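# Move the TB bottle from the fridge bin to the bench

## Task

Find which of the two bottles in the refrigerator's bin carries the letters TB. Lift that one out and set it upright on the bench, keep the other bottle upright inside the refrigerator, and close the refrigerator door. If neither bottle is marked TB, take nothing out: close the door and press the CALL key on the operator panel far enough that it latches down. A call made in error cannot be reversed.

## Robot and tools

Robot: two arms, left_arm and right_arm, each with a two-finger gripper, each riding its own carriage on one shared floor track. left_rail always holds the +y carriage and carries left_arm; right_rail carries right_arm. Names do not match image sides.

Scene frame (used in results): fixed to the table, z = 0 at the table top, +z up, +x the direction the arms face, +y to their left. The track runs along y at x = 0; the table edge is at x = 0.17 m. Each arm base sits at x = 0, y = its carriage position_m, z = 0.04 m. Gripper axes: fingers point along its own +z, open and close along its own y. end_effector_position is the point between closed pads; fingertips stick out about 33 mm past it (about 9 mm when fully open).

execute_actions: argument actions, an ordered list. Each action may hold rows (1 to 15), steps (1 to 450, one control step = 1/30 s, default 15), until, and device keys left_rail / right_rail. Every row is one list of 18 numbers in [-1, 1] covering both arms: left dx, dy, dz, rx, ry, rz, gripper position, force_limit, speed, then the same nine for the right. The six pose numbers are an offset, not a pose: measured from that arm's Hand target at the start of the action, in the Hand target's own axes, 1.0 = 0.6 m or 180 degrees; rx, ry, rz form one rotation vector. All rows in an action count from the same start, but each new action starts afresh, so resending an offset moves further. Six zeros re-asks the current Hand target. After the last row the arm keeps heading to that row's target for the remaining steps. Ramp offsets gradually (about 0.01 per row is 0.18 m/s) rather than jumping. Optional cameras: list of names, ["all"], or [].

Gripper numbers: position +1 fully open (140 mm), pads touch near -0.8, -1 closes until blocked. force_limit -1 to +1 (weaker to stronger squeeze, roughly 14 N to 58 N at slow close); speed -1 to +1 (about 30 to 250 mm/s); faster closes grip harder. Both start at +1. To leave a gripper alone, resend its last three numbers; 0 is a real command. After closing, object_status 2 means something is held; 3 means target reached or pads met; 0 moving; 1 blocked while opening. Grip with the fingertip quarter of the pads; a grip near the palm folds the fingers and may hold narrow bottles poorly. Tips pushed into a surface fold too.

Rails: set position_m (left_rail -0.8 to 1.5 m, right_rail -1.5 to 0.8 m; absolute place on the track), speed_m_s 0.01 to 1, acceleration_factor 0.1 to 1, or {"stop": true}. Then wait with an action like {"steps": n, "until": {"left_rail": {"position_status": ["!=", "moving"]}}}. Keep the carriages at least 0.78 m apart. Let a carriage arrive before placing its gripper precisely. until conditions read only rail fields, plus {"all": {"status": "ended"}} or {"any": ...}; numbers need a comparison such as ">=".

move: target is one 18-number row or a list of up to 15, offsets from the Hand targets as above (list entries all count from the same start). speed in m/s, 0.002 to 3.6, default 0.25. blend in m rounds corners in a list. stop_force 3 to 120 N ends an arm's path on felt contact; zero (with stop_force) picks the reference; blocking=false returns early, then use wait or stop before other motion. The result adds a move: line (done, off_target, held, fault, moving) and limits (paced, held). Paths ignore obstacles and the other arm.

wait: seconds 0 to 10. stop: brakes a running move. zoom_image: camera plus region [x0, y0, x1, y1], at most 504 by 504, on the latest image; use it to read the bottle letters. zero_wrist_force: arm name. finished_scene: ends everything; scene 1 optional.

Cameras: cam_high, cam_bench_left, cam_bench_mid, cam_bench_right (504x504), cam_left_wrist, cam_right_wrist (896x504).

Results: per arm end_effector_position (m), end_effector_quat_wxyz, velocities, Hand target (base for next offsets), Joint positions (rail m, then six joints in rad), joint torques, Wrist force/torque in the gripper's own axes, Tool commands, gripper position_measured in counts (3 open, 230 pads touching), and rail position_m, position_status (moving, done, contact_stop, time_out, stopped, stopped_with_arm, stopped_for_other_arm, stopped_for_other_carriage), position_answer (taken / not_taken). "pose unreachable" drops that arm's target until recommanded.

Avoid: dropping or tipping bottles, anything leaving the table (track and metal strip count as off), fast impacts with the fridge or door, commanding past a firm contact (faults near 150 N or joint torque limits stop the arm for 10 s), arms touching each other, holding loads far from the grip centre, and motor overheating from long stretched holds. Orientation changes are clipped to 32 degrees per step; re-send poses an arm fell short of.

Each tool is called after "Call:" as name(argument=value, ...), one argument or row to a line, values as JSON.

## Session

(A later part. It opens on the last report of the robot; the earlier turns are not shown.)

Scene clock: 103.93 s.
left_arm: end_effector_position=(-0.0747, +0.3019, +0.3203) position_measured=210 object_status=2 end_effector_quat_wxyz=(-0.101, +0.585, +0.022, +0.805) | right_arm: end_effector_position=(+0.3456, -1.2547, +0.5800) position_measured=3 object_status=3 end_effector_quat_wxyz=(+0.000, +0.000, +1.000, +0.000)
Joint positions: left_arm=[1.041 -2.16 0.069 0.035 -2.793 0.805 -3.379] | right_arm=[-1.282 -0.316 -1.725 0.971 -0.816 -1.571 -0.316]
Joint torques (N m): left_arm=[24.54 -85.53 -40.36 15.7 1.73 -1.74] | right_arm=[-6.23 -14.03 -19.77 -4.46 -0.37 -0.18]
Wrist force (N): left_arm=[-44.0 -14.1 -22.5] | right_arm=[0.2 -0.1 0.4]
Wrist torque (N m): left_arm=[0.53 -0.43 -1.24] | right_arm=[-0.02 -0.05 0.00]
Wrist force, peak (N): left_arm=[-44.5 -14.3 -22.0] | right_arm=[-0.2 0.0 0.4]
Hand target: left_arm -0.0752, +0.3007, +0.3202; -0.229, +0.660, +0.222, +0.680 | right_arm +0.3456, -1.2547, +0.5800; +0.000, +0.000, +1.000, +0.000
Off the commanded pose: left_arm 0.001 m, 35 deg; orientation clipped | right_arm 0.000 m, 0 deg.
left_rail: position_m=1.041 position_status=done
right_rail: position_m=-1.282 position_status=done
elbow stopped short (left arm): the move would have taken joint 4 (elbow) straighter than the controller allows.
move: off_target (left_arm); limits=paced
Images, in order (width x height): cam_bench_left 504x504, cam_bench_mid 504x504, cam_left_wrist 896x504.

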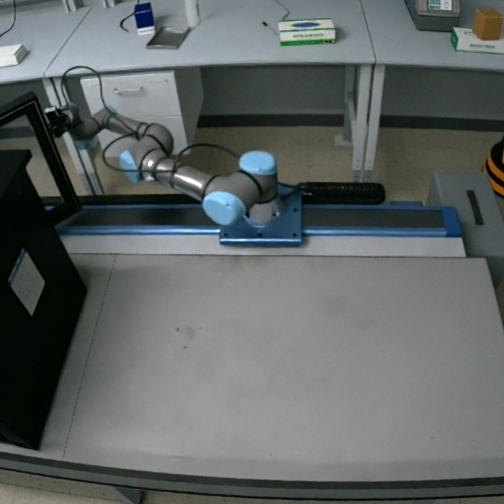

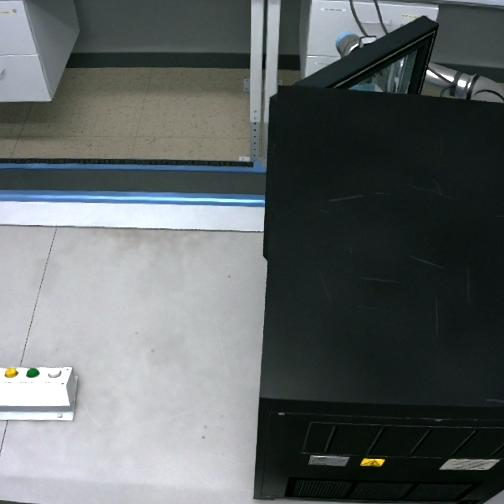

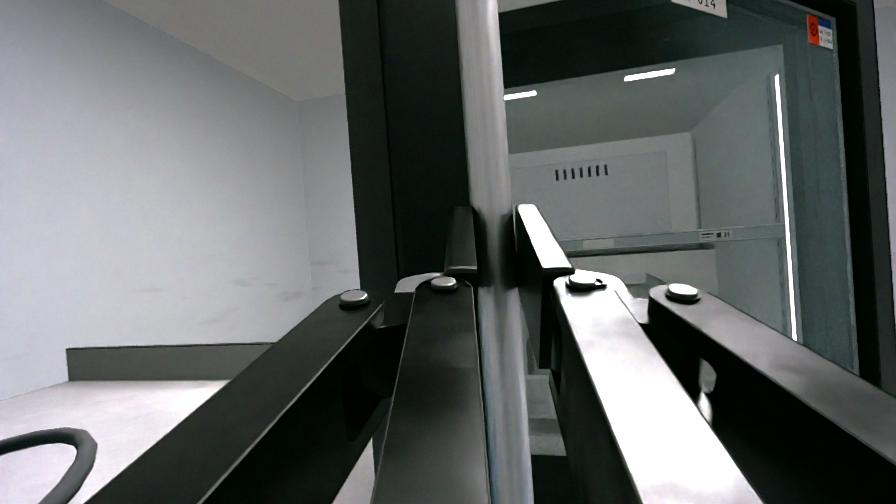

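Call:
execute_actions(
  actions=[
    {"rows":[[0,0,0,0,0,0,0.2,-1,-1,0,0,0,0,0,0,1,1,1]],"steps":100},
  ],
  cameras=["cam_left_wrist","cam_bench_left"],
)

Scene clock: 109.57 s.
left_arm: end_effector_position=(-0.0746, +0.3018, +0.3203) position_measured=104 object_status=3 end_effector_quat_wxyz=(-0.102, +0.584, +0.022, +0.805) | right_arm: end_effector_position=(+0.3456, -1.2547, +0.5800) position_measured=3 object_status=3 end_effector_quat_wxyz=(+0.000, +0.000, +1.000, +0.000)
Joint positions: left_arm=[1.041 -2.16 0.069 0.035 -2.792 0.806 -3.379] | right_arm=[-1.282 -0.316 -1.725 0.971 -0.816 -1.571 -0.316]
Joint torques (N m): left_arm=[-10.74 -59.55 -8.3 0.34 1.4 2.09] | right_arm=[-5.98 -14.47 -19.69 -4.59 -0.35 -0.07]
Wrist force (N): left_arm=[0.6 -0.8 3.0] | right_arm=[0.1 0.1 0.2]
Wrist torque (N m): left_arm=[0.05 -0.05 -0.14] | right_arm=[0.01 -0.02 -0.01]
Wrist force, peak (N): left_arm=[-44.4 -14.5 -22.6] | right_arm=[0.2 0.0 0.5]
Hand target: left_arm -0.0752, +0.3007, +0.3202; -0.229, +0.660, +0.222, +0.680 | right_arm +0.3456, -1.2547, +0.5800; +0.000, +0.000, +1.000, +0.000
Off the commanded pose: left_arm 0.001 m, 32 deg; orientation clipped | right_arm 0.000 m, 0 deg.
left_rail: position_m=1.041 position_status=done
right_rail: position_m=-1.282 position_status=done
elbow stopped short (left arm): the move would have taken joint 4 (elbow) straighter than the controller allows.
Images, in order (width x height): cam_bench_left 504x504, cam_left_wrist 896x504.

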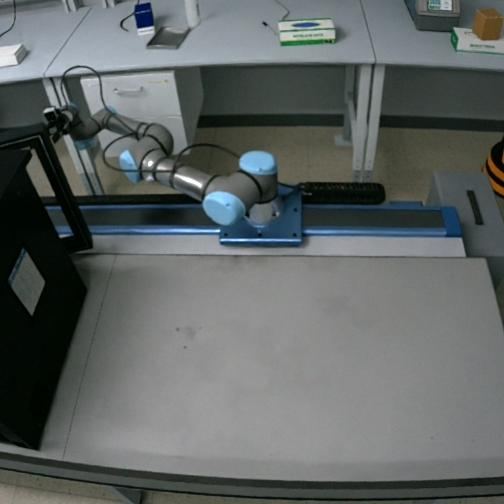

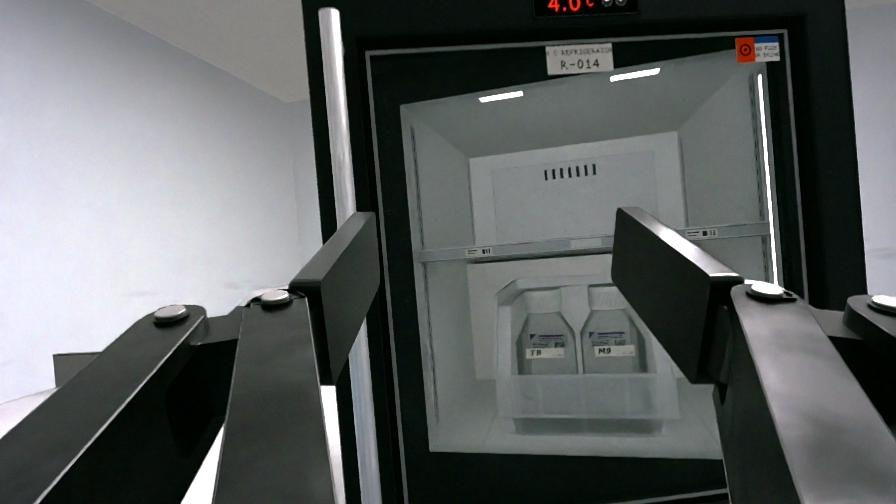

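Call:
wait(
  seconds=2,
  cameras=["cam_left_wrist","cam_bench_left","cam_bench_mid"],
)

Scene clock: 112.97 s.
left_arm: end_effector_position=(-0.0746, +0.3018, +0.3203) position_measured=104 object_status=3 end_effector_quat_wxyz=(-0.102, +0.584, +0.022, +0.805) | right_arm: end_effector_position=(+0.3456, -1.2547, +0.5800) position_measured=3 object_status=3 end_effector_quat_wxyz=(+0.000, +0.000, +1.000, +0.000)
Joint positions: left_arm=[1.041 -2.16 0.069 0.035 -2.792 0.806 -3.379] | right_arm=[-1.282 -0.316 -1.725 0.971 -0.816 -1.571 -0.316]
Joint torques (N m): left_arm=[-10.25 -59.3 -8.27 0.78 0.52 1.21] | right_arm=[-5.82 -14.44 -20.12 -4.47 -0.42 -0.14]
Wrist force (N): left_arm=[0.8 -0.6 2.9] | right_arm=[0.2 0.0 0.2]
Wrist torque (N m): left_arm=[0.10 -0.11 -0.15] | right_arm=[0.00 -0.04 -0.01]
Wrist force, peak (N): left_arm=[0.9 -0.8 3.1] | right_arm=[0.3 0.0 0.3]
Hand target: left_arm -0.0752, +0.3007, +0.3202; -0.229, +0.660, +0.222, +0.680 | right_arm +0.3456, -1.2547, +0.5800; +0.000, +0.000, +1.000, +0.000
Tool commands: left_gripper/position=+0.2 left_gripper/force_limit=-1.0 left_gripper/speed=-1.0 right_gripper/position=+1.0 right_gripper/force_limit=+1.0 right_gripper/speed=+1.0
Off the commanded pose: left_arm 0.001 m, 32 deg; orientation clipped | right_arm 0.000 m, 0 deg.
left_rail: position_m=1.041 position_status=done
right_rail: position_m=-1.282 position_status=done
wait: 2.00 s; at rest from the start
Images, in order (width x height): cam_bench_left 504x504, cam_bench_mid 504x504, cam_left_wrist 896x504.

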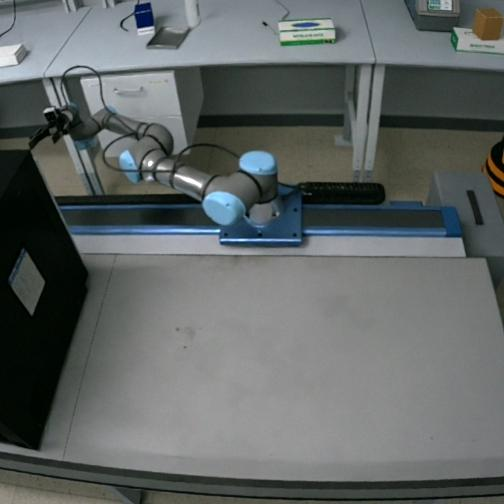

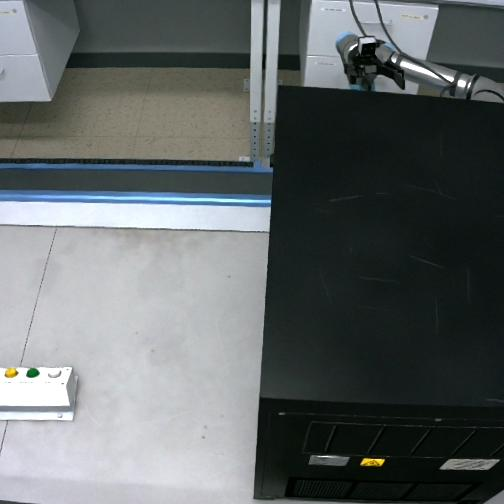

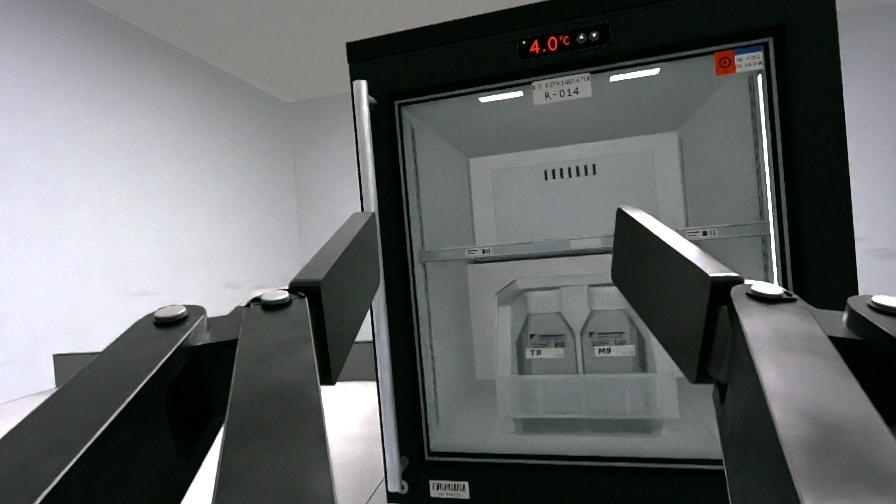

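Call:
execute_actions(
  actions=[
    {"left_rail":{"position_m":1.4},"steps":150,"until":{"left_rail":{"position_status":["!=","moving"]}}},
  ],
)

Call:
move(
  target=[
    [0,0,0,0,0,0,0.2,-1,-1,0.159,0.788,0.433,-0.504,0.291,0.504,0.2,-1,-1],
    [0,0,0,0,0,0,0.2,-1,-1,0.743,0.871,0.433,-0.504,0.291,0.504,0.2,-1,-1],
  ],
  speed=0.3,
  blend=[0.05,0],
)

Scene clock: 139.33 s.
left_arm: end_effector_position=(-0.0746, +0.6608, +0.3203) position_measured=104 object_status=3 end_effector_quat_wxyz=(-0.102, +0.584, +0.022, +0.805) | right_arm: end_effector_position=(+0.3456, -1.2547, +0.5800) position_measured=3 object_status=3 end_effector_quat_wxyz=(+0.000, +0.000, +1.000, +0.000)
Joint positions: left_arm=[1.4 -2.16 0.069 0.035 -2.792 0.806 -3.379] | right_arm=[-1.282 -0.316 -1.725 0.971 -0.816 -1.571 -0.316]
Joint torques (N m): left_arm=[3.49 -60.42 -10.35 1.04 -0.1 -2.34] | right_arm=[-6.5 -12.98 -19.08 -4.56 -0.38 -0.15]
Wrist force (N): left_arm=[0.5 -0.7 2.8] | right_arm=[0.0 0.0 0.3]
Wrist torque (N m): left_arm=[0.07 -0.03 -0.15] | right_arm=[-0.02 0.00 0.00]
Wrist force, peak (N): left_arm=[0.2 -2.7 3.3] | right_arm=[0.3 0.0 0.4]
Hand target: left_arm -0.0752, +0.6597, +0.3202; -0.229, +0.660, +0.222, +0.680 | right_arm +0.3456, -1.2547, +0.5800; +0.000, +0.000, +1.000, +0.000
Tool commands: left_gripper/position=+0.2 left_gripper/force_limit=-1.0 left_gripper/speed=-1.0 right_gripper/position=+1.0 right_gripper/force_limit=+1.0 right_gripper/speed=+1.0
Off the commanded pose: left_arm 0.001 m, 32 deg; orientation clipped | right_arm 0.000 m, 0 deg.
left_rail: position_m=1.400 position_status=done
right_rail: position_m=-1.282 position_status=done
elbow stopped short (left arm): the move would have taken joint 4 (elbow) straighter than the controller allows.

Scene clock: 145.83 s.
left_arm: end_effector_position=(-0.0746, +0.6608, +0.3203) position_measured=104 object_status=3 end_effector_quat_wxyz=(-0.102, +0.584, +0.022, +0.805) | right_arm: end_effector_position=(-0.1002, -0.7321, +0.3202) position_measured=104 object_status=3 end_effector_quat_wxyz=(-0.354, +0.612, +0.354, +0.612)
Joint positions: left_arm=[1.4 -2.16 0.069 0.035 -2.792 0.806 -3.379] | right_arm=[-1.282 1.951 -1.519 2.075 -0.556 2.474 0]
Joint torques (N m): left_arm=[15.66 -75.01 -23.09 0.31 2.37 0.72] | right_arm=[5.86 -16.11 -29.52 1.46 2.67 1.54]
Wrist force (N): left_arm=[0.7 -0.7 2.5] | right_arm=[1.9 -0.8 7.9]
Wrist torque (N m): left_arm=[0.07 -0.07 -0.15] | right_arm=[0.29 0.09 -0.40]
Wrist force, peak (N): left_arm=[0.8 -0.7 3.2] | right_arm=[0.9 0.2 9.4]
Hand target: left_arm -0.0752, +0.6597, +0.3202; -0.229, +0.660, +0.222, +0.680 | right_arm -0.1002, -0.7321, +0.3202; -0.354, +0.612, +0.354, +0.612
Off the commanded pose: left_arm 0.001 m, 32 deg | right_arm 0.000 m, 0 deg.
left_rail: position_m=1.400 position_status=done
right_rail: position_m=-1.282 position_status=done
elbow stopped short (left arm): the move would have taken joint 4 (elbow) straighter than the controller allows.
move: off_target (left_arm)

Call:
move(
  target=[0.333,-0.448,0.235,0,0,0,0.2,-1,-1,0,0,0,0,0,0,0.2,-1,-1],
  speed=0.2,
)

Call:
execute_actions(
  actions=[
    {"right_rail":{"position_m":-0.3},"steps":150,"until":{"right_rail":{"position_status":["!=","moving"]}}},
  ],
  cameras=["cam_right_wrist","cam_left_wrist","cam_bench_left"],
)

Scene clock: 153.30 s.
left_arm: end_effector_position=(-0.1305, +0.9549, +0.5244) position_measured=104 object_status=3 end_effector_quat_wxyz=(-0.229, +0.660, +0.222, +0.680) | right_arm: end_effector_position=(-0.1002, -0.7321, +0.3202) position_measured=104 object_status=3 end_effector_quat_wxyz=(-0.354, +0.612, +0.354, +0.612)
Joint positions: left_arm=[1.4 -2.291 -0.669 0.8 -3.241 1.37 -3.147] | right_arm=[-1.282 1.951 -1.519 2.075 -0.556 2.475 0]
Joint torques (N m): left_arm=[-10.08 -65.52 -3.2 0.08 2.52 2.9] | right_arm=[6.29 -16.1 -29.7 1.38 2.76 1.51]
Wrist force (N): left_arm=[0.5 -0.2 2.4] | right_arm=[1.8 -0.7 8.0]
Wrist torque (N m): left_arm=[0.18 0.02 -0.21] | right_arm=[0.30 0.10 -0.41]
Wrist force, peak (N): left_arm=[-1.5 -2.5 4.1] | right_arm=[1.8 -0.7 8.2]
Hand target: left_arm -0.1305, +0.9551, +0.5244; -0.229, +0.660, +0.222, +0.680 | right_arm -0.1002, -0.7321, +0.3202; -0.354, +0.612, +0.354, +0.612
Off the commanded pose: left_arm 0.000 m, 0 deg | right_arm 0.000 m, 0 deg.
left_rail: position_m=1.400 position_status=done
right_rail: position_m=-1.282 position_status=done
move: done

Scene clock: 155.37 s.
left_arm: end_effector_position=(-0.1305, +0.9551, +0.5244) position_measured=104 object_status=3 end_effector_quat_wxyz=(-0.229, +0.660, +0.222, +0.680) | right_arm: end_effector_position=(-0.1002, +0.2498, +0.3202) position_measured=104 object_status=3 end_effector_quat_wxyz=(-0.354, +0.612, +0.354, +0.612)
Joint positions: left_arm=[1.4 -2.291 -0.67 0.8 -3.241 1.37 -3.147] | right_arm=[-0.3 1.951 -1.519 2.075 -0.556 2.475 0]
Joint torques (N m): left_arm=[-10.39 -65.54 -5.15 0.4 2.51 3.02] | right_arm=[4.8 -29.98 -16.12 -3.76 -1.99 1.38]
Wrist force (N): left_arm=[0.7 -0.4 2.7] | right_arm=[1.7 -0.8 8.1]
Wrist torque (N m): left_arm=[0.13 -0.04 -0.21] | right_arm=[0.28 0.14 -0.41]
Wrist force, peak (N): left_arm=[0.6 -0.3 2.9] | right_arm=[1.9 -1.7 9.7]
Hand target: left_arm -0.1305, +0.9551, +0.5244; -0.229, +0.660, +0.222, +0.680 | right_arm -0.1002, +0.2498, +0.3202; -0.354, +0.612, +0.354, +0.612
Tool commands: left_gripper/position=+0.2 left_gripper/force_limit=-1.0 left_gripper/speed=-1.0 right_gripper/position=+0.2 right_gripper/force_limit=-1.0 right_gripper/speed=-1.0
Off the commanded pose: left_arm 0.000 m, 0 deg | right_arm 0.000 m, 0 deg.
left_rail: position_m=1.400 position_status=done
right_rail: position_m=-0.300 position_status=done
Images, in order (width x height): cam_bench_left 504x504, cam_left_wrist 896x504, cam_right_wrist 896x504.

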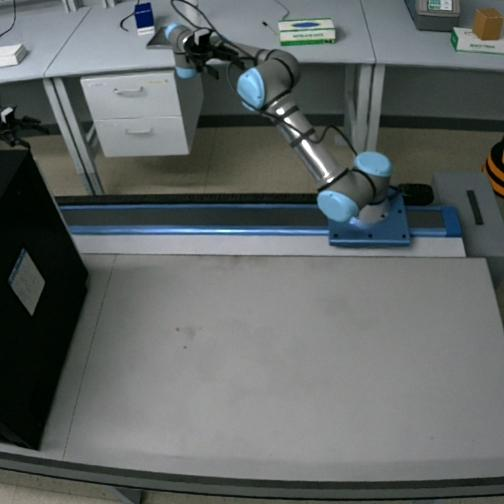

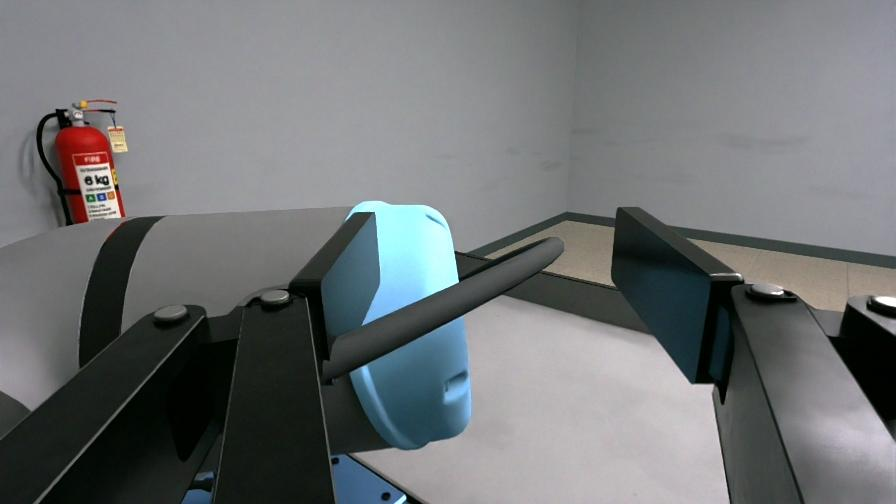

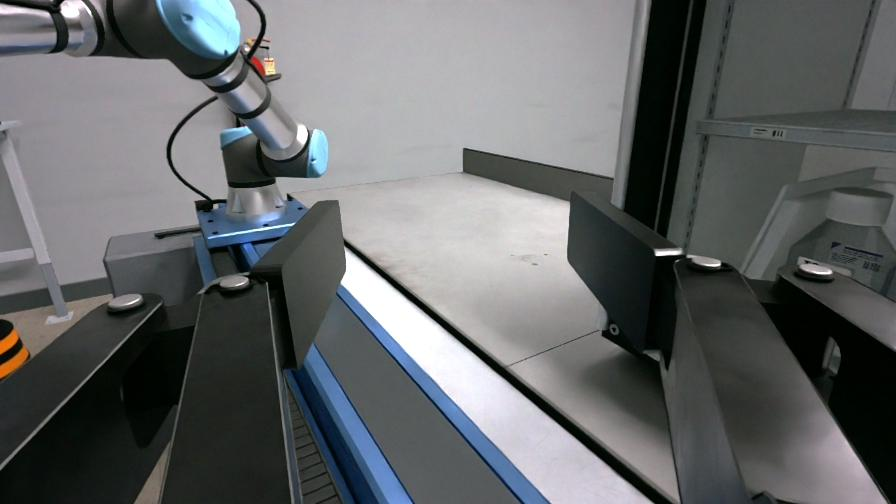

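Call:
move(
  target=[0,0,0,0,0,0,0.2,-1,-1,0,0.0817,0.459,-0.333,0,0,0.2,-1,-1],
  cameras=["cam_right_wrist"],
)

Scene clock: 159.23 s.
left_arm: end_effector_position=(-0.1305, +0.9551, +0.5244) position_measured=104 object_status=3 end_effector_quat_wxyz=(-0.229, +0.660, +0.222, +0.680) | right_arm: end_effector_position=(-0.0437, +0.3140, +0.3187) position_measured=104 object_status=3 end_effector_quat_wxyz=(-0.252, +0.659, +0.252, +0.662)
Joint positions: left_arm=[1.4 -2.291 -0.67 0.8 -3.241 1.37 -3.147] | right_arm=[-0.3 1.892 -1.262 1.769 -0.519 2.734 -0.012]
Joint torques (N m): left_arm=[-11.54 -64.13 -6.44 0.27 2.28 2.65] | right_arm=[6.69 -39.56 -10.99 -4.23 -2.13 -1.99]
Wrist force (N): left_arm=[0.8 -0.4 2.5] | right_arm=[2.1 -0.5 8.3]
Wrist torque (N m): left_arm=[0.14 -0.05 -0.22] | right_arm=[0.35 0.05 -0.41]
Wrist force, peak (N): left_arm=[0.6 -0.2 3.1] | right_arm=[4.0 -4.1 10.5]
Hand target: left_arm -0.1305, +0.9551, +0.5244; -0.229, +0.660, +0.222, +0.680 | right_arm -0.0437, +0.3139, +0.3186; -0.252, +0.659, +0.252, +0.662 (not the last commanded pose)
Off the commanded pose: left_arm 0.000 m, 0 deg | right_arm 0.194 m, 42 deg.
left_rail: position_m=1.400 position_status=done
right_rail: position_m=-0.300 position_status=done
move: held (right_arm; a check stopped the path); limits=held
pose unreachable (right arm): on one or more control steps of this call, first in action 0 (counted from 0), this arm could not follow its commanded pose, so it was not sent that pose on those steps. It may still have moved: this result reports where it is.
cause: moving toward the commanded pose would bring two parts of the arm too close to each other (its gripper and another part of the arm, with joints 5 (wrist 1) to 7 (wrist 3) between them, 11 mm apart when it was first held).
Images, in order (width x height): cam_right_wrist 896x504.

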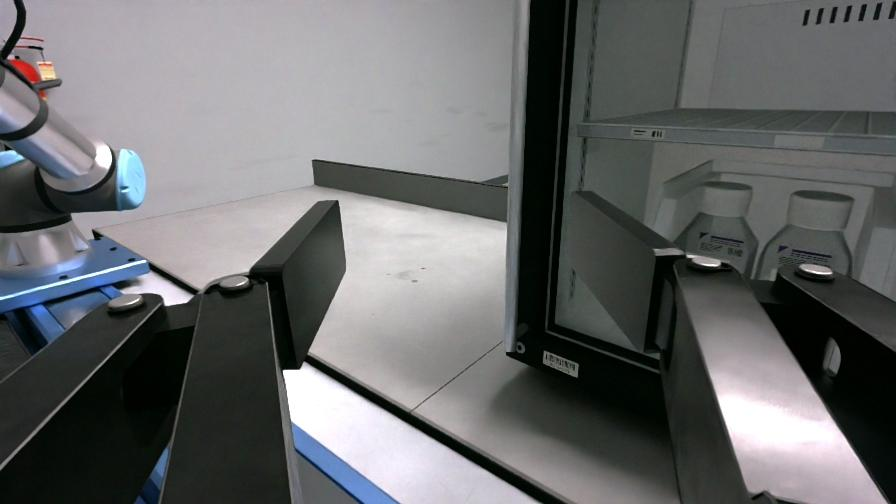

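Call:
move(
  target=[
    [0,0,0,0,0,0,0.2,-1,-1,0.069,0,-0.05,0,-0.222,0,0.0,-1,0],
    [0,0,0,0,0,0,0.2,-1,-1,0.069,-0.027,0.345,-0.2225,-0.212,0.081,0.0,-1,0],
  ],
  cameras=["cam_right_wrist","cam_bench_left"],
)

Scene clock: 178.97 s.
left_arm: end_effector_position=(-0.1305, +0.9551, +0.5244) position_measured=104 object_status=3 end_effector_quat_wxyz=(-0.229, +0.660, +0.222, +0.680) | right_arm: end_effector_position=(-0.0459, +0.3132, +0.3238) position_measured=129 object_status=3 end_effector_quat_wxyz=(-0.251, +0.670, +0.254, +0.651)
Joint positions: left_arm=[1.4 -2.291 -0.67 0.8 -3.241 1.37 -3.147] | right_arm=[-0.3 1.896 -1.261 1.724 -0.392 2.736 0.07]
Joint torques (N m): left_arm=[-11.25 -64.85 -6.13 0.32 2.17 2.4] | right_arm=[-9.18 -40.47 -13.4 -3.86 -2.34 -2.67]
Wrist force (N): left_arm=[0.7 0.0 2.5] | right_arm=[2.1 -0.5 8.5]
Wrist torque (N m): left_arm=[0.22 -0.03 -0.21] | right_arm=[0.33 0.04 -0.41]
Wrist force, peak (N): left_arm=[1.0 -0.2 2.9] | right_arm=[6.3 -0.3 8.6]
Hand target: left_arm -0.1305, +0.9551, +0.5244; -0.229, +0.660, +0.222, +0.680 | right_arm -0.0459, +0.3133, +0.3238; -0.251, +0.670, +0.254, +0.651 (not the last commanded pose)
Off the commanded pose: left_arm 0.000 m, 0 deg | right_arm 0.213 m, 56 deg.
left_rail: position_m=1.400 position_status=done
right_rail: position_m=-0.300 position_status=done
move: held (right_arm; a check stopped the path); path passed 0 of 2 targets; limits=held
pose unreachable (right arm): on one or more control steps of this call, first in action 0 (counted from 0), this arm could not follow its commanded pose, so it was not sent that pose on those steps. It may still have moved: this result reports where it is.
cause: moving toward the commanded pose would bring two parts of the arm too close to each other (its gripper and another part of the arm, with joints 5 (wrist 1) to 7 (wrist 3) between them, 6 mm apart when it was first held).
Images, in order (width x height): cam_bench_left 504x504, cam_right_wrist 896x504.

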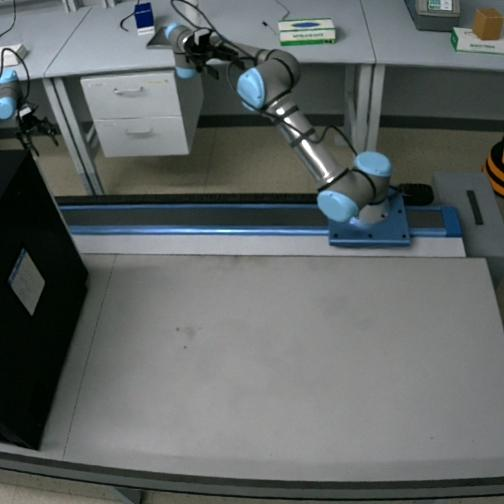

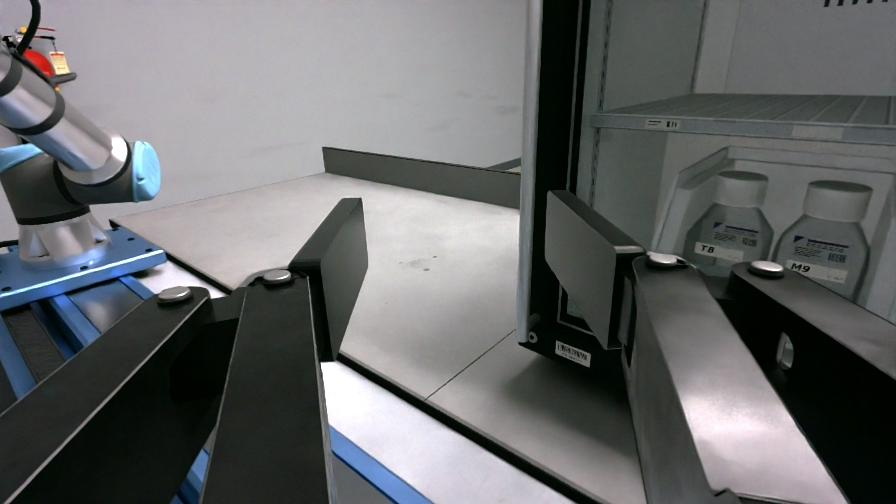

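Call:
move(
  target=[0,0,0,0,0,0,0.2,-1,-1,0,0,-0.15,0.1,0,0,0.0,-1,0],
)

Call:
execute_actions(
  actions=[
    {"right_rail":{"position_m":-0.8},"steps":150,"until":{"right_rail":{"position_status":["!=","moving"]}}},
  ],
)

Scene clock: 198.03 s.
left_arm: end_effector_position=(-0.1305, +0.9551, +0.5244) position_measured=104 object_status=3 end_effector_quat_wxyz=(-0.229, +0.660, +0.222, +0.680) | right_arm: end_effector_position=(-0.1129, +0.2533, +0.3263) position_measured=129 object_status=3 end_effector_quat_wxyz=(-0.352, +0.623, +0.353, +0.603)
Joint positions: left_arm=[1.4 -2.291 -0.67 0.8 -3.241 1.37 -3.147] | right_arm=[-0.3 1.981 -1.498 2.012 -0.471 2.507 0.048]
Joint torques (N m): left_arm=[-9.88 -63.54 -5.89 0.47 2.09 2.08] | right_arm=[5.91 -30.82 -11.82 -4.28 -2.28 -2.57]
Wrist force (N): left_arm=[0.7 -0.2 2.4] | right_arm=[2.1 -0.9 8.1]
Wrist torque (N m): left_arm=[0.19 -0.03 -0.22] | right_arm=[0.24 0.02 -0.40]
Wrist force, peak (N): left_arm=[0.8 -0.5 2.8] | right_arm=[2.0 -1.2 9.3]
Hand target: left_arm -0.1305, +0.9551, +0.5244; -0.229, +0.660, +0.222, +0.680 | right_arm -0.1129, +0.2532, +0.3264; -0.352, +0.623, +0.353, +0.603
Off the commanded pose: left_arm 0.000 m, 0 deg | right_arm 0.000 m, 0 deg.
left_rail: position_m=1.400 position_status=done
right_rail: position_m=-0.300 position_status=done
move: done

Scene clock: 199.60 s.
left_arm: end_effector_position=(-0.1305, +0.9551, +0.5244) position_measured=104 object_status=3 end_effector_quat_wxyz=(-0.229, +0.660, +0.222, +0.680) | right_arm: end_effector_position=(-0.1129, -0.2468, +0.3263) position_measured=129 object_status=3 end_effector_quat_wxyz=(-0.352, +0.623, +0.353, +0.603)
Joint positions: left_arm=[1.4 -2.291 -0.67 0.8 -3.241 1.37 -3.147] | right_arm=[-0.8 1.981 -1.499 2.012 -0.471 2.507 0.047]
Joint torques (N m): left_arm=[-11.05 -63.4 -6.3 0.17 1.84 2.33] | right_arm=[-9.61 -17.56 -29.02 1.34 -1.96 -2.16]
Wrist force (N): left_arm=[1.1 -0.4 2.4] | right_arm=[2.2 -0.8 8.0]
Wrist torque (N m): left_arm=[0.13 -0.10 -0.22] | right_arm=[0.27 0.01 -0.40]
Wrist force, peak (N): left_arm=[0.7 -0.5 2.8] | right_arm=[2.0 -4.4 9.8]
Hand target: left_arm -0.1305, +0.9551, +0.5244; -0.229, +0.660, +0.222, +0.680 | right_arm -0.1129, -0.2468, +0.3264; -0.352, +0.623, +0.353, +0.603
Tool commands: left_gripper/position=+0.2 left_gripper/force_limit=-1.0 left_gripper/speed=-1.0 right_gripper/position=+0.0 right_gripper/force_limit=-1.0 right_gripper/speed=+0.0
Off the commanded pose: left_arm 0.000 m, 0 deg | right_arm 0.000 m, 0 deg.
left_rail: position_m=1.400 position_status=done
right_rail: position_m=-0.800 position_status=done

Call:
execute_actions(
  actions=[
    {"left_rail":{"position_m":0.8},"steps":150,"until":{"left_rail":{"position_status":["!=","moving"]}}},
  ],
)

Call:
move(
  target=[-0.54,0.0875,0.415,-0.207,0,0,0.0,-1,-1,0,0,0,0,0,0,0.0,-1,0],
  cameras=["cam_left_wrist"],
)

Scene clock: 206.47 s.
left_arm: end_effector_position=(-0.1305, +0.3551, +0.5244) position_measured=104 object_status=3 end_effector_quat_wxyz=(-0.229, +0.660, +0.222, +0.680) | right_arm: end_effector_position=(-0.1129, -0.2468, +0.3264) position_measured=129 object_status=3 end_effector_quat_wxyz=(-0.352, +0.623, +0.353, +0.603)
Joint positions: left_arm=[0.8 -2.291 -0.67 0.8 -3.241 1.37 -3.147] | right_arm=[-0.8 1.981 -1.499 2.012 -0.471 2.507 0.047]
Joint torques (N m): left_arm=[13.22 -48.65 -14.4 4.01 1.84 1.96] | right_arm=[-8.66 -28.38 -30.81 1.28 -2.26 -1.23]
Wrist force (N): left_arm=[0.9 -0.6 2.6] | right_arm=[2.1 -0.6 8.0]
Wrist torque (N m): left_arm=[0.10 -0.06 -0.21] | right_arm=[0.29 0.04 -0.40]
Wrist force, peak (N): left_arm=[0.8 -2.5 3.8] | right_arm=[2.1 -0.7 8.3]
Hand target: left_arm -0.1305, +0.3551, +0.5244; -0.229, +0.660, +0.222, +0.680 | right_arm -0.1129, -0.2468, +0.3264; -0.352, +0.623, +0.353, +0.603
Tool commands: left_gripper/position=+0.2 left_gripper/force_limit=-1.0 left_gripper/speed=-1.0 right_gripper/position=+0.0 right_gripper/force_limit=-1.0 right_gripper/speed=+0.0
Off the commanded pose: left_arm 0.000 m, 0 deg | right_arm 0.000 m, 0 deg.
left_rail: position_m=0.800 position_status=done
right_rail: position_m=-0.800 position_status=done

Scene clock: 207.23 s.
left_arm: end_effector_position=(-0.1305, +0.3551, +0.5244) position_measured=129 object_status=0 end_effector_quat_wxyz=(-0.229, +0.660, +0.222, +0.680) | right_arm: end_effector_position=(-0.1129, -0.2468, +0.3264) position_measured=129 object_status=3 end_effector_quat_wxyz=(-0.352, +0.623, +0.353, +0.603)
Joint positions: left_arm=[0.8 -2.291 -0.67 0.801 -3.241 1.37 -3.147] | right_arm=[-0.8 1.981 -1.499 2.012 -0.471 2.507 0.047]
Joint torques (N m): left_arm=[6.95 -47.98 -31.53 4.72 1.89 2.34] | right_arm=[-9.11 -27.85 -30.55 1.26 -2.21 -1.01]
Wrist force (N): left_arm=[0.5 -0.4 2.7] | right_arm=[2.2 -0.9 8.0]
Wrist torque (N m): left_arm=[0.13 0.01 -0.22] | right_arm=[0.24 0.01 -0.41]
Wrist force, peak (N): left_arm=[1.5 -0.8 3.7] | right_arm=[2.1 -0.8 8.2]
Hand target: left_arm -0.1304, +0.3551, +0.5244; -0.229, +0.660, +0.222, +0.680 (not the last commanded pose) | right_arm -0.1129, -0.2468, +0.3264; -0.352, +0.623, +0.353, +0.603
Off the commanded pose: left_arm 0.412 m, 37 deg | right_arm 0.000 m, 0 deg.
left_rail: position_m=0.800 position_status=done
right_rail: position_m=-0.800 position_status=done
move: held (left_arm; a check stopped the path); limits=held
pose unreachable (left arm): on one or more control steps of this call, first in action 0 (counted from 0), this arm could not follow its commanded pose, so it was not sent that pose on those steps. It may still have moved: this result reports where it is.
cause: moving toward the commanded pose would bring two parts of the arm too close to each other (its gripper and another part of the arm, with joints 4 (elbow) to 7 (wrist 3) between them, 10 mm apart when it was first held).
Images, in order (width x height): cam_left_wrist 896x504.

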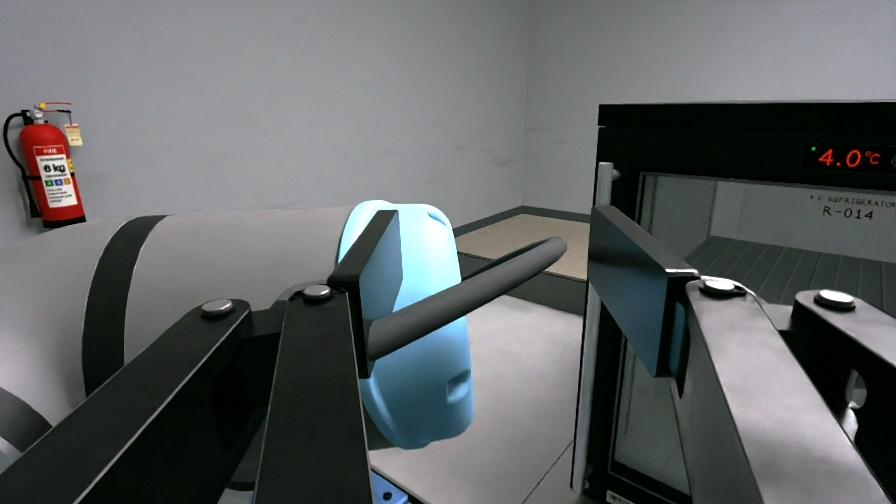

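Call:
execute_actions(
  actions=[
    {"left_rail":{"position_m":0.88},"steps":150,"until":{"left_rail":{"position_status":["!=","moving"]}}},
  ],
)

Call:
move(
  target=[
    [-0.167,0.19,-0.147,-0.207,0,0,0.0,-1,-1,0,0,0,0,0,0,0.0,-1,0],
    [-0.54,0.193,0.496,-0.207,0,0,0.0,-1,-1,0,0,0,0,0,0,0.0,-1,0],
  ],
  cameras=["cam_left_wrist"],
)

Scene clock: 212.80 s.
left_arm: end_effector_position=(-0.1304, +0.4351, +0.5244) position_measured=129 object_status=3 end_effector_quat_wxyz=(-0.230, +0.660, +0.222, +0.680) | right_arm: end_effector_position=(-0.1129, -0.2468, +0.3264) position_measured=129 object_status=3 end_effector_quat_wxyz=(-0.352, +0.623, +0.353, +0.603)
Joint positions: left_arm=[0.88 -2.291 -0.67 0.801 -3.241 1.37 -3.147] | right_arm=[-0.8 1.981 -1.499 2.012 -0.471 2.507 0.047]
Joint torques (N m): left_arm=[1.72 -61.07 -29.38 1.96 2.02 2.41] | right_arm=[-9.35 -28.08 -29.66 1.2 -2.16 0.1]
Wrist force (N): left_arm=[0.7 -0.5 2.4] | right_arm=[2.1 -0.9 8.0]
Wrist torque (N m): left_arm=[0.12 -0.03 -0.21] | right_arm=[0.23 0.02 -0.41]
Wrist force, peak (N): left_arm=[0.6 -2.0 3.8] | right_arm=[2.1 -1.0 8.3]
Hand target: left_arm -0.1304, +0.4351, +0.5244; -0.229, +0.660, +0.222, +0.680 (not the last commanded pose) | right_arm -0.1129, -0.2468, +0.3264; -0.352, +0.623, +0.353, +0.603
Tool commands: left_gripper/position=+0.0 left_gripper/force_limit=-1.0 left_gripper/speed=-1.0 right_gripper/position=+0.0 right_gripper/force_limit=-1.0 right_gripper/speed=+0.0
Off the commanded pose: left_arm 0.412 m, 37 deg | right_arm 0.000 m, 0 deg.
left_rail: position_m=0.880 position_status=done
right_rail: position_m=-0.800 position_status=done

Scene clock: 217.23 s.
left_arm: end_effector_position=(+0.1843, +0.5292, +0.2098) position_measured=129 object_status=3 end_effector_quat_wxyz=(-0.007, +0.698, -0.007, +0.716) | right_arm: end_effector_position=(-0.1129, -0.2468, +0.3264) position_measured=129 object_status=3 end_effector_quat_wxyz=(-0.352, +0.623, +0.353, +0.603)
Joint positions: left_arm=[0.88 -2.283 -0.753 2.236 -4.587 0.712 -3.15] | right_arm=[-0.8 1.981 -1.499 2.012 -0.471 2.507 0.047]
Joint torques (N m): left_arm=[15.07 -24.71 13.82 -0.05 -1.94 1.23] | right_arm=[-8.94 -28.31 -30.15 1.43 -1.94 1.08]
Wrist force (N): left_arm=[0.5 -0.4 2.7] | right_arm=[2.1 -0.7 8.3]
Wrist torque (N m): left_arm=[0.13 0.01 -0.24] | right_arm=[0.28 0.03 -0.41]
Wrist force, peak (N): left_arm=[1.3 -2.6 3.0] | right_arm=[2.1 -0.8 8.3]
Hand target: left_arm +0.1843, +0.5292, +0.2097; -0.007, +0.698, -0.007, +0.716 | right_arm -0.1129, -0.2468, +0.3264; -0.352, +0.623, +0.353, +0.603
Off the commanded pose: left_arm 0.000 m, 0 deg | right_arm 0.000 m, 0 deg.
left_rail: position_m=0.880 position_status=done
right_rail: position_m=-0.800 position_status=done
move: done
Images, in order (width x height): cam_left_wrist 896x504.

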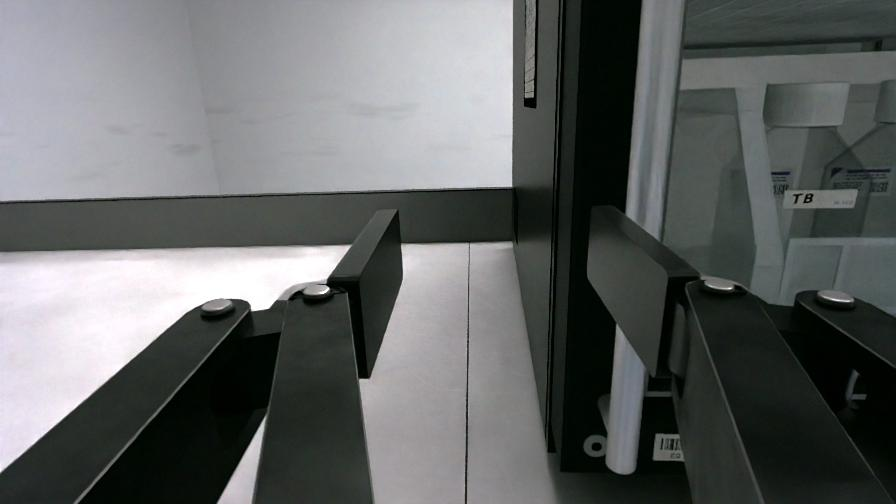

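Call:
move(
  target=[
    [0,0,-0.11,0,0,0,0.0,-1,-1,0,0,0,0,0,0,0.0,-1,0],
    [-0.016,0.1085,-0.11,0,0,0,0.0,-1,-1,0,0,0,0,0,0,0.0,-1,0],
    [-0.016,0.1085,0.069,0,0,0,0.0,-1,-1,0,0,0,0,0,0,0.0,-1,0],
  ],
  speed=0.15,
  cameras=["cam_left_wrist"],
)

Scene clock: 222.90 s.
left_arm: end_effector_position=(+0.2258, +0.4643, +0.1998) position_measured=129 object_status=3 end_effector_quat_wxyz=(-0.007, +0.698, -0.007, +0.716) | right_arm: end_effector_position=(-0.1129, -0.2468, +0.3264) position_measured=129 object_status=3 end_effector_quat_wxyz=(-0.352, +0.623, +0.353, +0.603)
Joint positions: left_arm=[0.88 -2.093 -0.705 2.086 -4.474 0.522 -3.164] | right_arm=[-0.8 1.981 -1.499 2.012 -0.471 2.507 0.047]
Joint torques (N m): left_arm=[15.62 -46.81 11.97 3.03 -2.13 -3] | right_arm=[-9.76 -27.22 -30.12 1.36 -1.82 1.36]
Wrist force (N): left_arm=[0.7 -0.3 2.5] | right_arm=[2.0 -0.8 7.9]
Wrist torque (N m): left_arm=[0.17 -0.01 -0.10] | right_arm=[0.25 0.04 -0.41]
Wrist force, peak (N): left_arm=[1.1 -0.7 4.3] | right_arm=[2.4 -0.9 8.3]
Hand target: left_arm +0.2260, +0.4643, +0.1999; -0.007, +0.698, -0.007, +0.716 | right_arm -0.1129, -0.2468, +0.3264; -0.352, +0.623, +0.353, +0.603
Off the commanded pose: left_arm 0.000 m, 0 deg | right_arm 0.000 m, 0 deg.
left_rail: position_m=0.880 position_status=done
right_rail: position_m=-0.800 position_status=done
move: done
Images, in order (width x height): cam_left_wrist 896x504.

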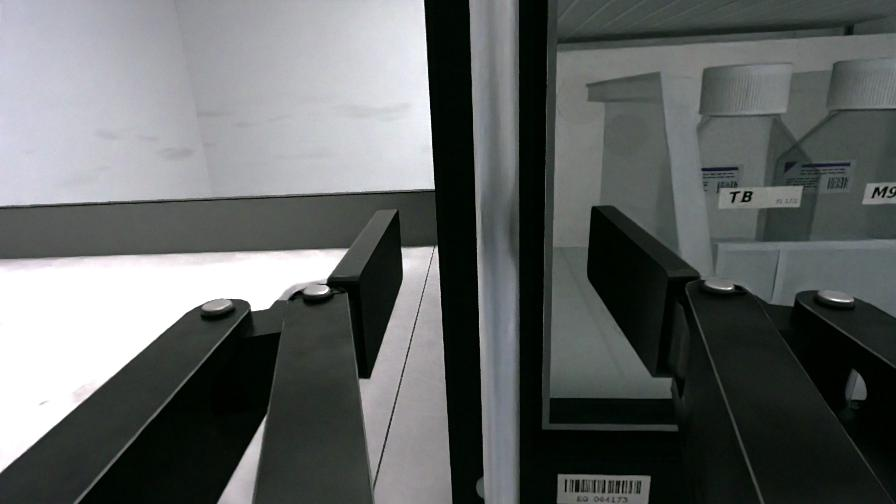

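Call:
execute_actions(
  actions=[
    {"rows":[[0,0,0,0,0,0,-1,0,-1,0,0,0,0,0,0,0.0,-1,0]],"steps":120},
  ],
)

Call:
move(
  target=[
    [0,0.0342,-0.1412,0.0556,0,0,-1,0,-1,0,0,0,0,0,0,0,-1,0],
    [0,0.0925,-0.2742,0.111,0,0,-1,0,-1,0,0,0,0,0,0,0,-1,0],
    [0,0.1728,-0.395,0.1667,0,0,-1,0,-1,0,0,0,0,0,0,0,-1,0],
    [0,0.2515,-0.48,0.211,0,0,-1,0,-1,0,0,0,0,0,0,0,-1,0],
  ],
  speed=0.08,
  blend=[0.02,0.02,0.02,0],
  cameras=["cam_left_wrist","cam_right_wrist","cam_bench_left"],
)

Scene clock: 230.57 s.
left_arm: end_effector_position=(+0.2260, +0.4643, +0.1999) position_measured=210 object_status=2 end_effector_quat_wxyz=(-0.007, +0.698, -0.007, +0.716) | right_arm: end_effector_position=(-0.1129, -0.2468, +0.3264) position_measured=129 object_status=3 end_effector_quat_wxyz=(-0.352, +0.623, +0.353, +0.603)
Joint positions: left_arm=[0.88 -2.093 -0.705 2.086 -4.474 0.521 -3.164] | right_arm=[-0.8 1.981 -1.499 2.012 -0.471 2.507 0.047]
Joint torques (N m): left_arm=[14.07 -45.55 9.16 0.13 1.84 2.55] | right_arm=[-8.82 -27.21 -29.58 1.38 -1.75 1.17]
Wrist force (N): left_arm=[0.3 -1.6 1.2] | right_arm=[2.1 -0.9 8.1]
Wrist torque (N m): left_arm=[0.17 -0.07 -0.33] | right_arm=[0.22 0.04 -0.41]
Wrist force, peak (N): left_arm=[1.0 -0.3 3.2] | right_arm=[2.1 -0.8 8.4]
Hand target: left_arm +0.2260, +0.4643, +0.1999; -0.007, +0.698, -0.007, +0.716 | right_arm -0.1129, -0.2468, +0.3264; -0.352, +0.623, +0.353, +0.603
Off the commanded pose: left_arm 0.000 m, 0 deg | right_arm 0.000 m, 0 deg.
left_rail: position_m=0.880 position_status=done
right_rail: position_m=-0.800 position_status=done

Scene clock: 235.77 s.
left_arm: end_effector_position=(-0.0618, +0.3136, +0.1899) position_measured=210 object_status=2 end_effector_quat_wxyz=(-0.233, +0.658, +0.226, +0.679) | right_arm: end_effector_position=(-0.1129, -0.2468, +0.3264) position_measured=129 object_status=3 end_effector_quat_wxyz=(-0.352, +0.623, +0.353, +0.603)
Joint positions: left_arm=[0.88 -2.12 0.044 0.222 -3.374 1.21 -3.153] | right_arm=[-0.8 1.981 -1.499 2.012 -0.471 2.507 0.047]
Joint torques (N m): left_arm=[1.81 -36.62 -27.82 -6.05 15.15 2.4] | right_arm=[-8.26 -28.38 -30.16 1.36 -1.6 1.33]
Wrist force (N): left_arm=[43.3 30.8 10.3] | right_arm=[2.2 -0.9 7.9]
Wrist torque (N m): left_arm=[-0.59 0.34 -0.16] | right_arm=[0.23 0.01 -0.40]
Wrist force, peak (N): left_arm=[45.4 33.0 10.9] | right_arm=[2.2 -0.7 8.3]
Hand target: left_arm -0.0620, +0.3136, +0.1899; -0.234, +0.658, +0.226, +0.679 | right_arm -0.1129, -0.2468, +0.3264; -0.352, +0.623, +0.353, +0.603
Off the commanded pose: left_arm 0.000 m, 0 deg | right_arm 0.000 m, 0 deg.
left_rail: position_m=0.880 position_status=done
right_rail: position_m=-0.800 position_status=done
move: done
Images, in order (width x height): cam_bench_left 504x504, cam_left_wrist 896x504, cam_right_wrist 896x504.

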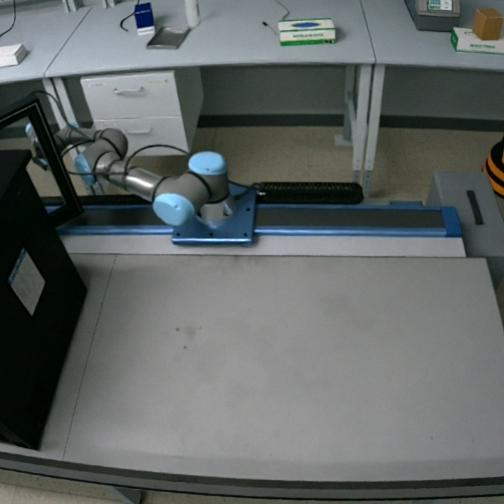

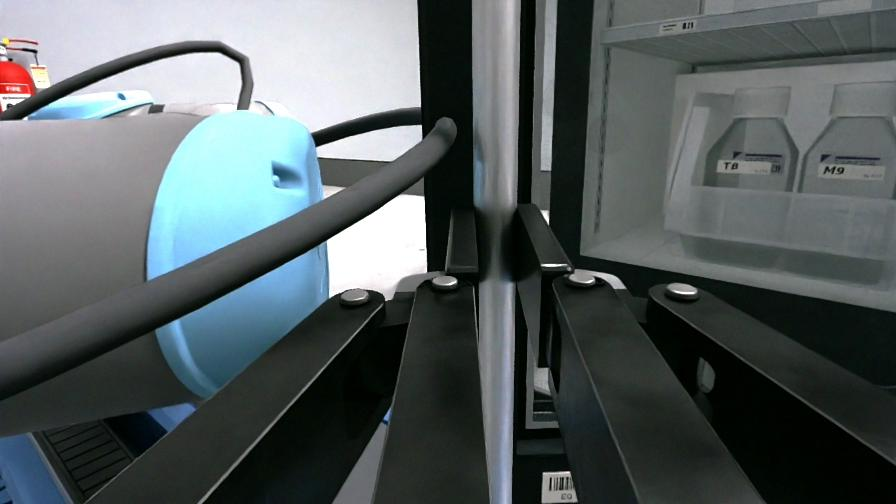

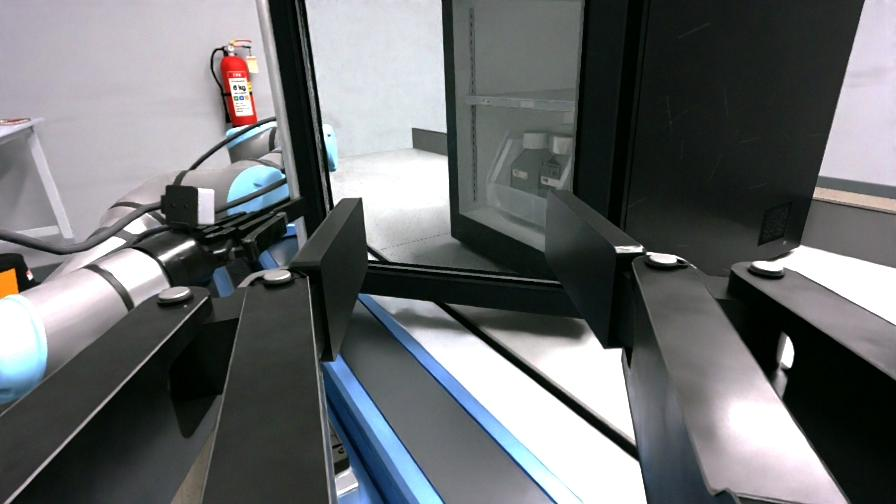

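Call:
move(
  target=[0.0145,0.006,0,0,0,0,-1,0,-1,0.2,0,0,0,0,0,0.0,-1,0],
  speed=0.1,
)

Call:
execute_actions(
  actions=[
    {"right_rail":{"position_m":-0.4,"speed_m_s":0.3},"steps":150,"until":{"right_rail":{"position_status":["!=","moving"]}}},
  ],
  cameras=["cam_right_wrist","cam_left_wrist"],
)

Scene clock: 243.70 s.
left_arm: end_effector_position=(-0.0600, +0.3106, +0.1986) position_measured=210 object_status=2 end_effector_quat_wxyz=(-0.234, +0.658, +0.226, +0.679) | right_arm: end_effector_position=(-0.1100, -0.2450, +0.4462) position_measured=129 object_status=3 end_effector_quat_wxyz=(-0.352, +0.623, +0.353, +0.603)
Joint positions: left_arm=[0.88 -2.116 0.045 0.197 -3.35 1.208 -3.153] | right_arm=[-0.8 1.972 -1.603 1.792 -0.147 2.498 0.047]
Joint torques (N m): left_arm=[14.78 -52.8 -29.12 0.75 -1.62 -2.53] | right_arm=[-9.16 -27.98 -32.55 1.76 -1.75 1.59]
Wrist force (N): left_arm=[9.1 -1.9 2.1] | right_arm=[2.3 -0.7 8.1]
Wrist torque (N m): left_arm=[-0.03 0.23 0.03] | right_arm=[0.30 0.00 -0.41]
Wrist force, peak (N): left_arm=[43.6 31.1 10.5] | right_arm=[2.4 -0.6 8.4]
Hand target: left_arm -0.0600, +0.3106, +0.1986; -0.234, +0.658, +0.226, +0.679 | right_arm -0.1100, -0.2450, +0.4463; -0.352, +0.623, +0.353, +0.603
Off the commanded pose: left_arm 0.000 m, 0 deg | right_arm 0.000 m, 0 deg.
left_rail: position_m=0.880 position_status=done
right_rail: position_m=-0.800 position_status=done
move: done

Scene clock: 245.57 s.
left_arm: end_effector_position=(-0.0600, +0.3106, +0.1986) position_measured=210 object_status=2 end_effector_quat_wxyz=(-0.234, +0.658, +0.226, +0.679) | right_arm: end_effector_position=(-0.1100, +0.1551, +0.4463) position_measured=129 object_status=3 end_effector_quat_wxyz=(-0.352, +0.623, +0.353, +0.603)
Joint positions: left_arm=[0.88 -2.116 0.045 0.197 -3.35 1.208 -3.153] | right_arm=[-0.4 1.972 -1.603 1.792 -0.147 2.498 0.047]
Joint torques (N m): left_arm=[16.22 -53.52 -31.27 0.81 -1.19 -2.11] | right_arm=[-2.35 -27.49 -24.8 1.4 2.83 1.71]
Wrist force (N): left_arm=[9.3 -1.7 2.1] | right_arm=[2.2 -0.7 8.2]
Wrist torque (N m): left_arm=[0.01 0.19 0.03] | right_arm=[0.30 0.00 -0.41]
Wrist force, peak (N): left_arm=[9.5 -1.9 2.7] | right_arm=[2.1 -2.9 10.0]
Hand target: left_arm -0.0600, +0.3106, +0.1986; -0.234, +0.658, +0.226, +0.679 | right_arm -0.1100, +0.1550, +0.4463; -0.352, +0.623, +0.353, +0.603
Tool commands: left_gripper/position=-1.0 left_gripper/force_limit=+0.0 left_gripper/speed=-1.0 right_gripper/position=+0.0 right_gripper/force_limit=-1.0 right_gripper/speed=+0.0
Off the commanded pose: left_arm 0.000 m, 0 deg | right_arm 0.000 m, 0 deg.
left_rail: position_m=0.880 position_status=done
right_rail: position_m=-0.400 speed_m_s=0.30 position_status=done
Images, in order (width x height): cam_left_wrist 896x504, cam_right_wrist 896x504.

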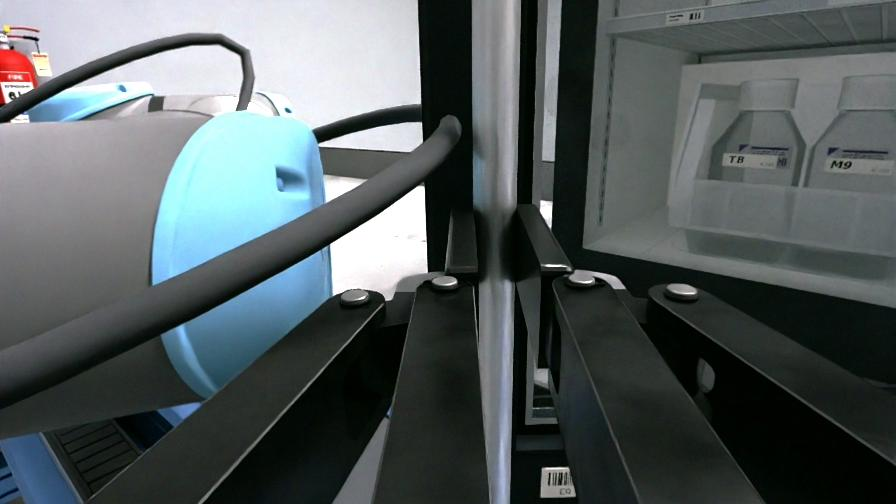

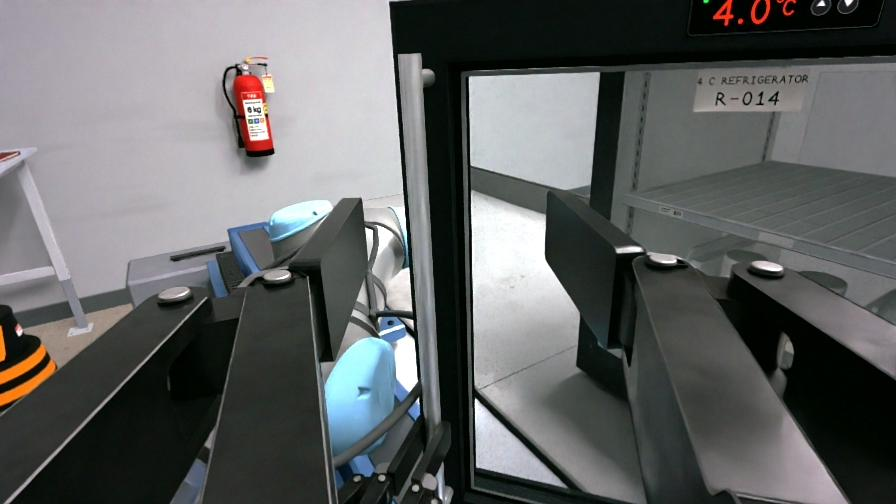

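Call:
zoom_image(
  camera="cam_right_wrist",
  region=[340, 180, 580, 320],
)

Scaled by 2.100 from the camera's 896x504 image, which has a finer 1280x720 frame.

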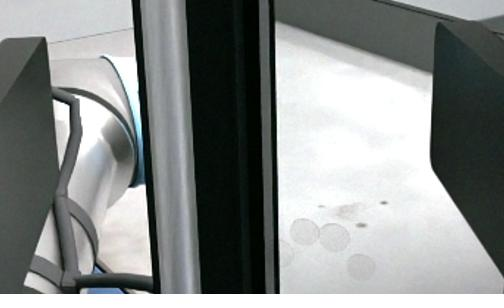

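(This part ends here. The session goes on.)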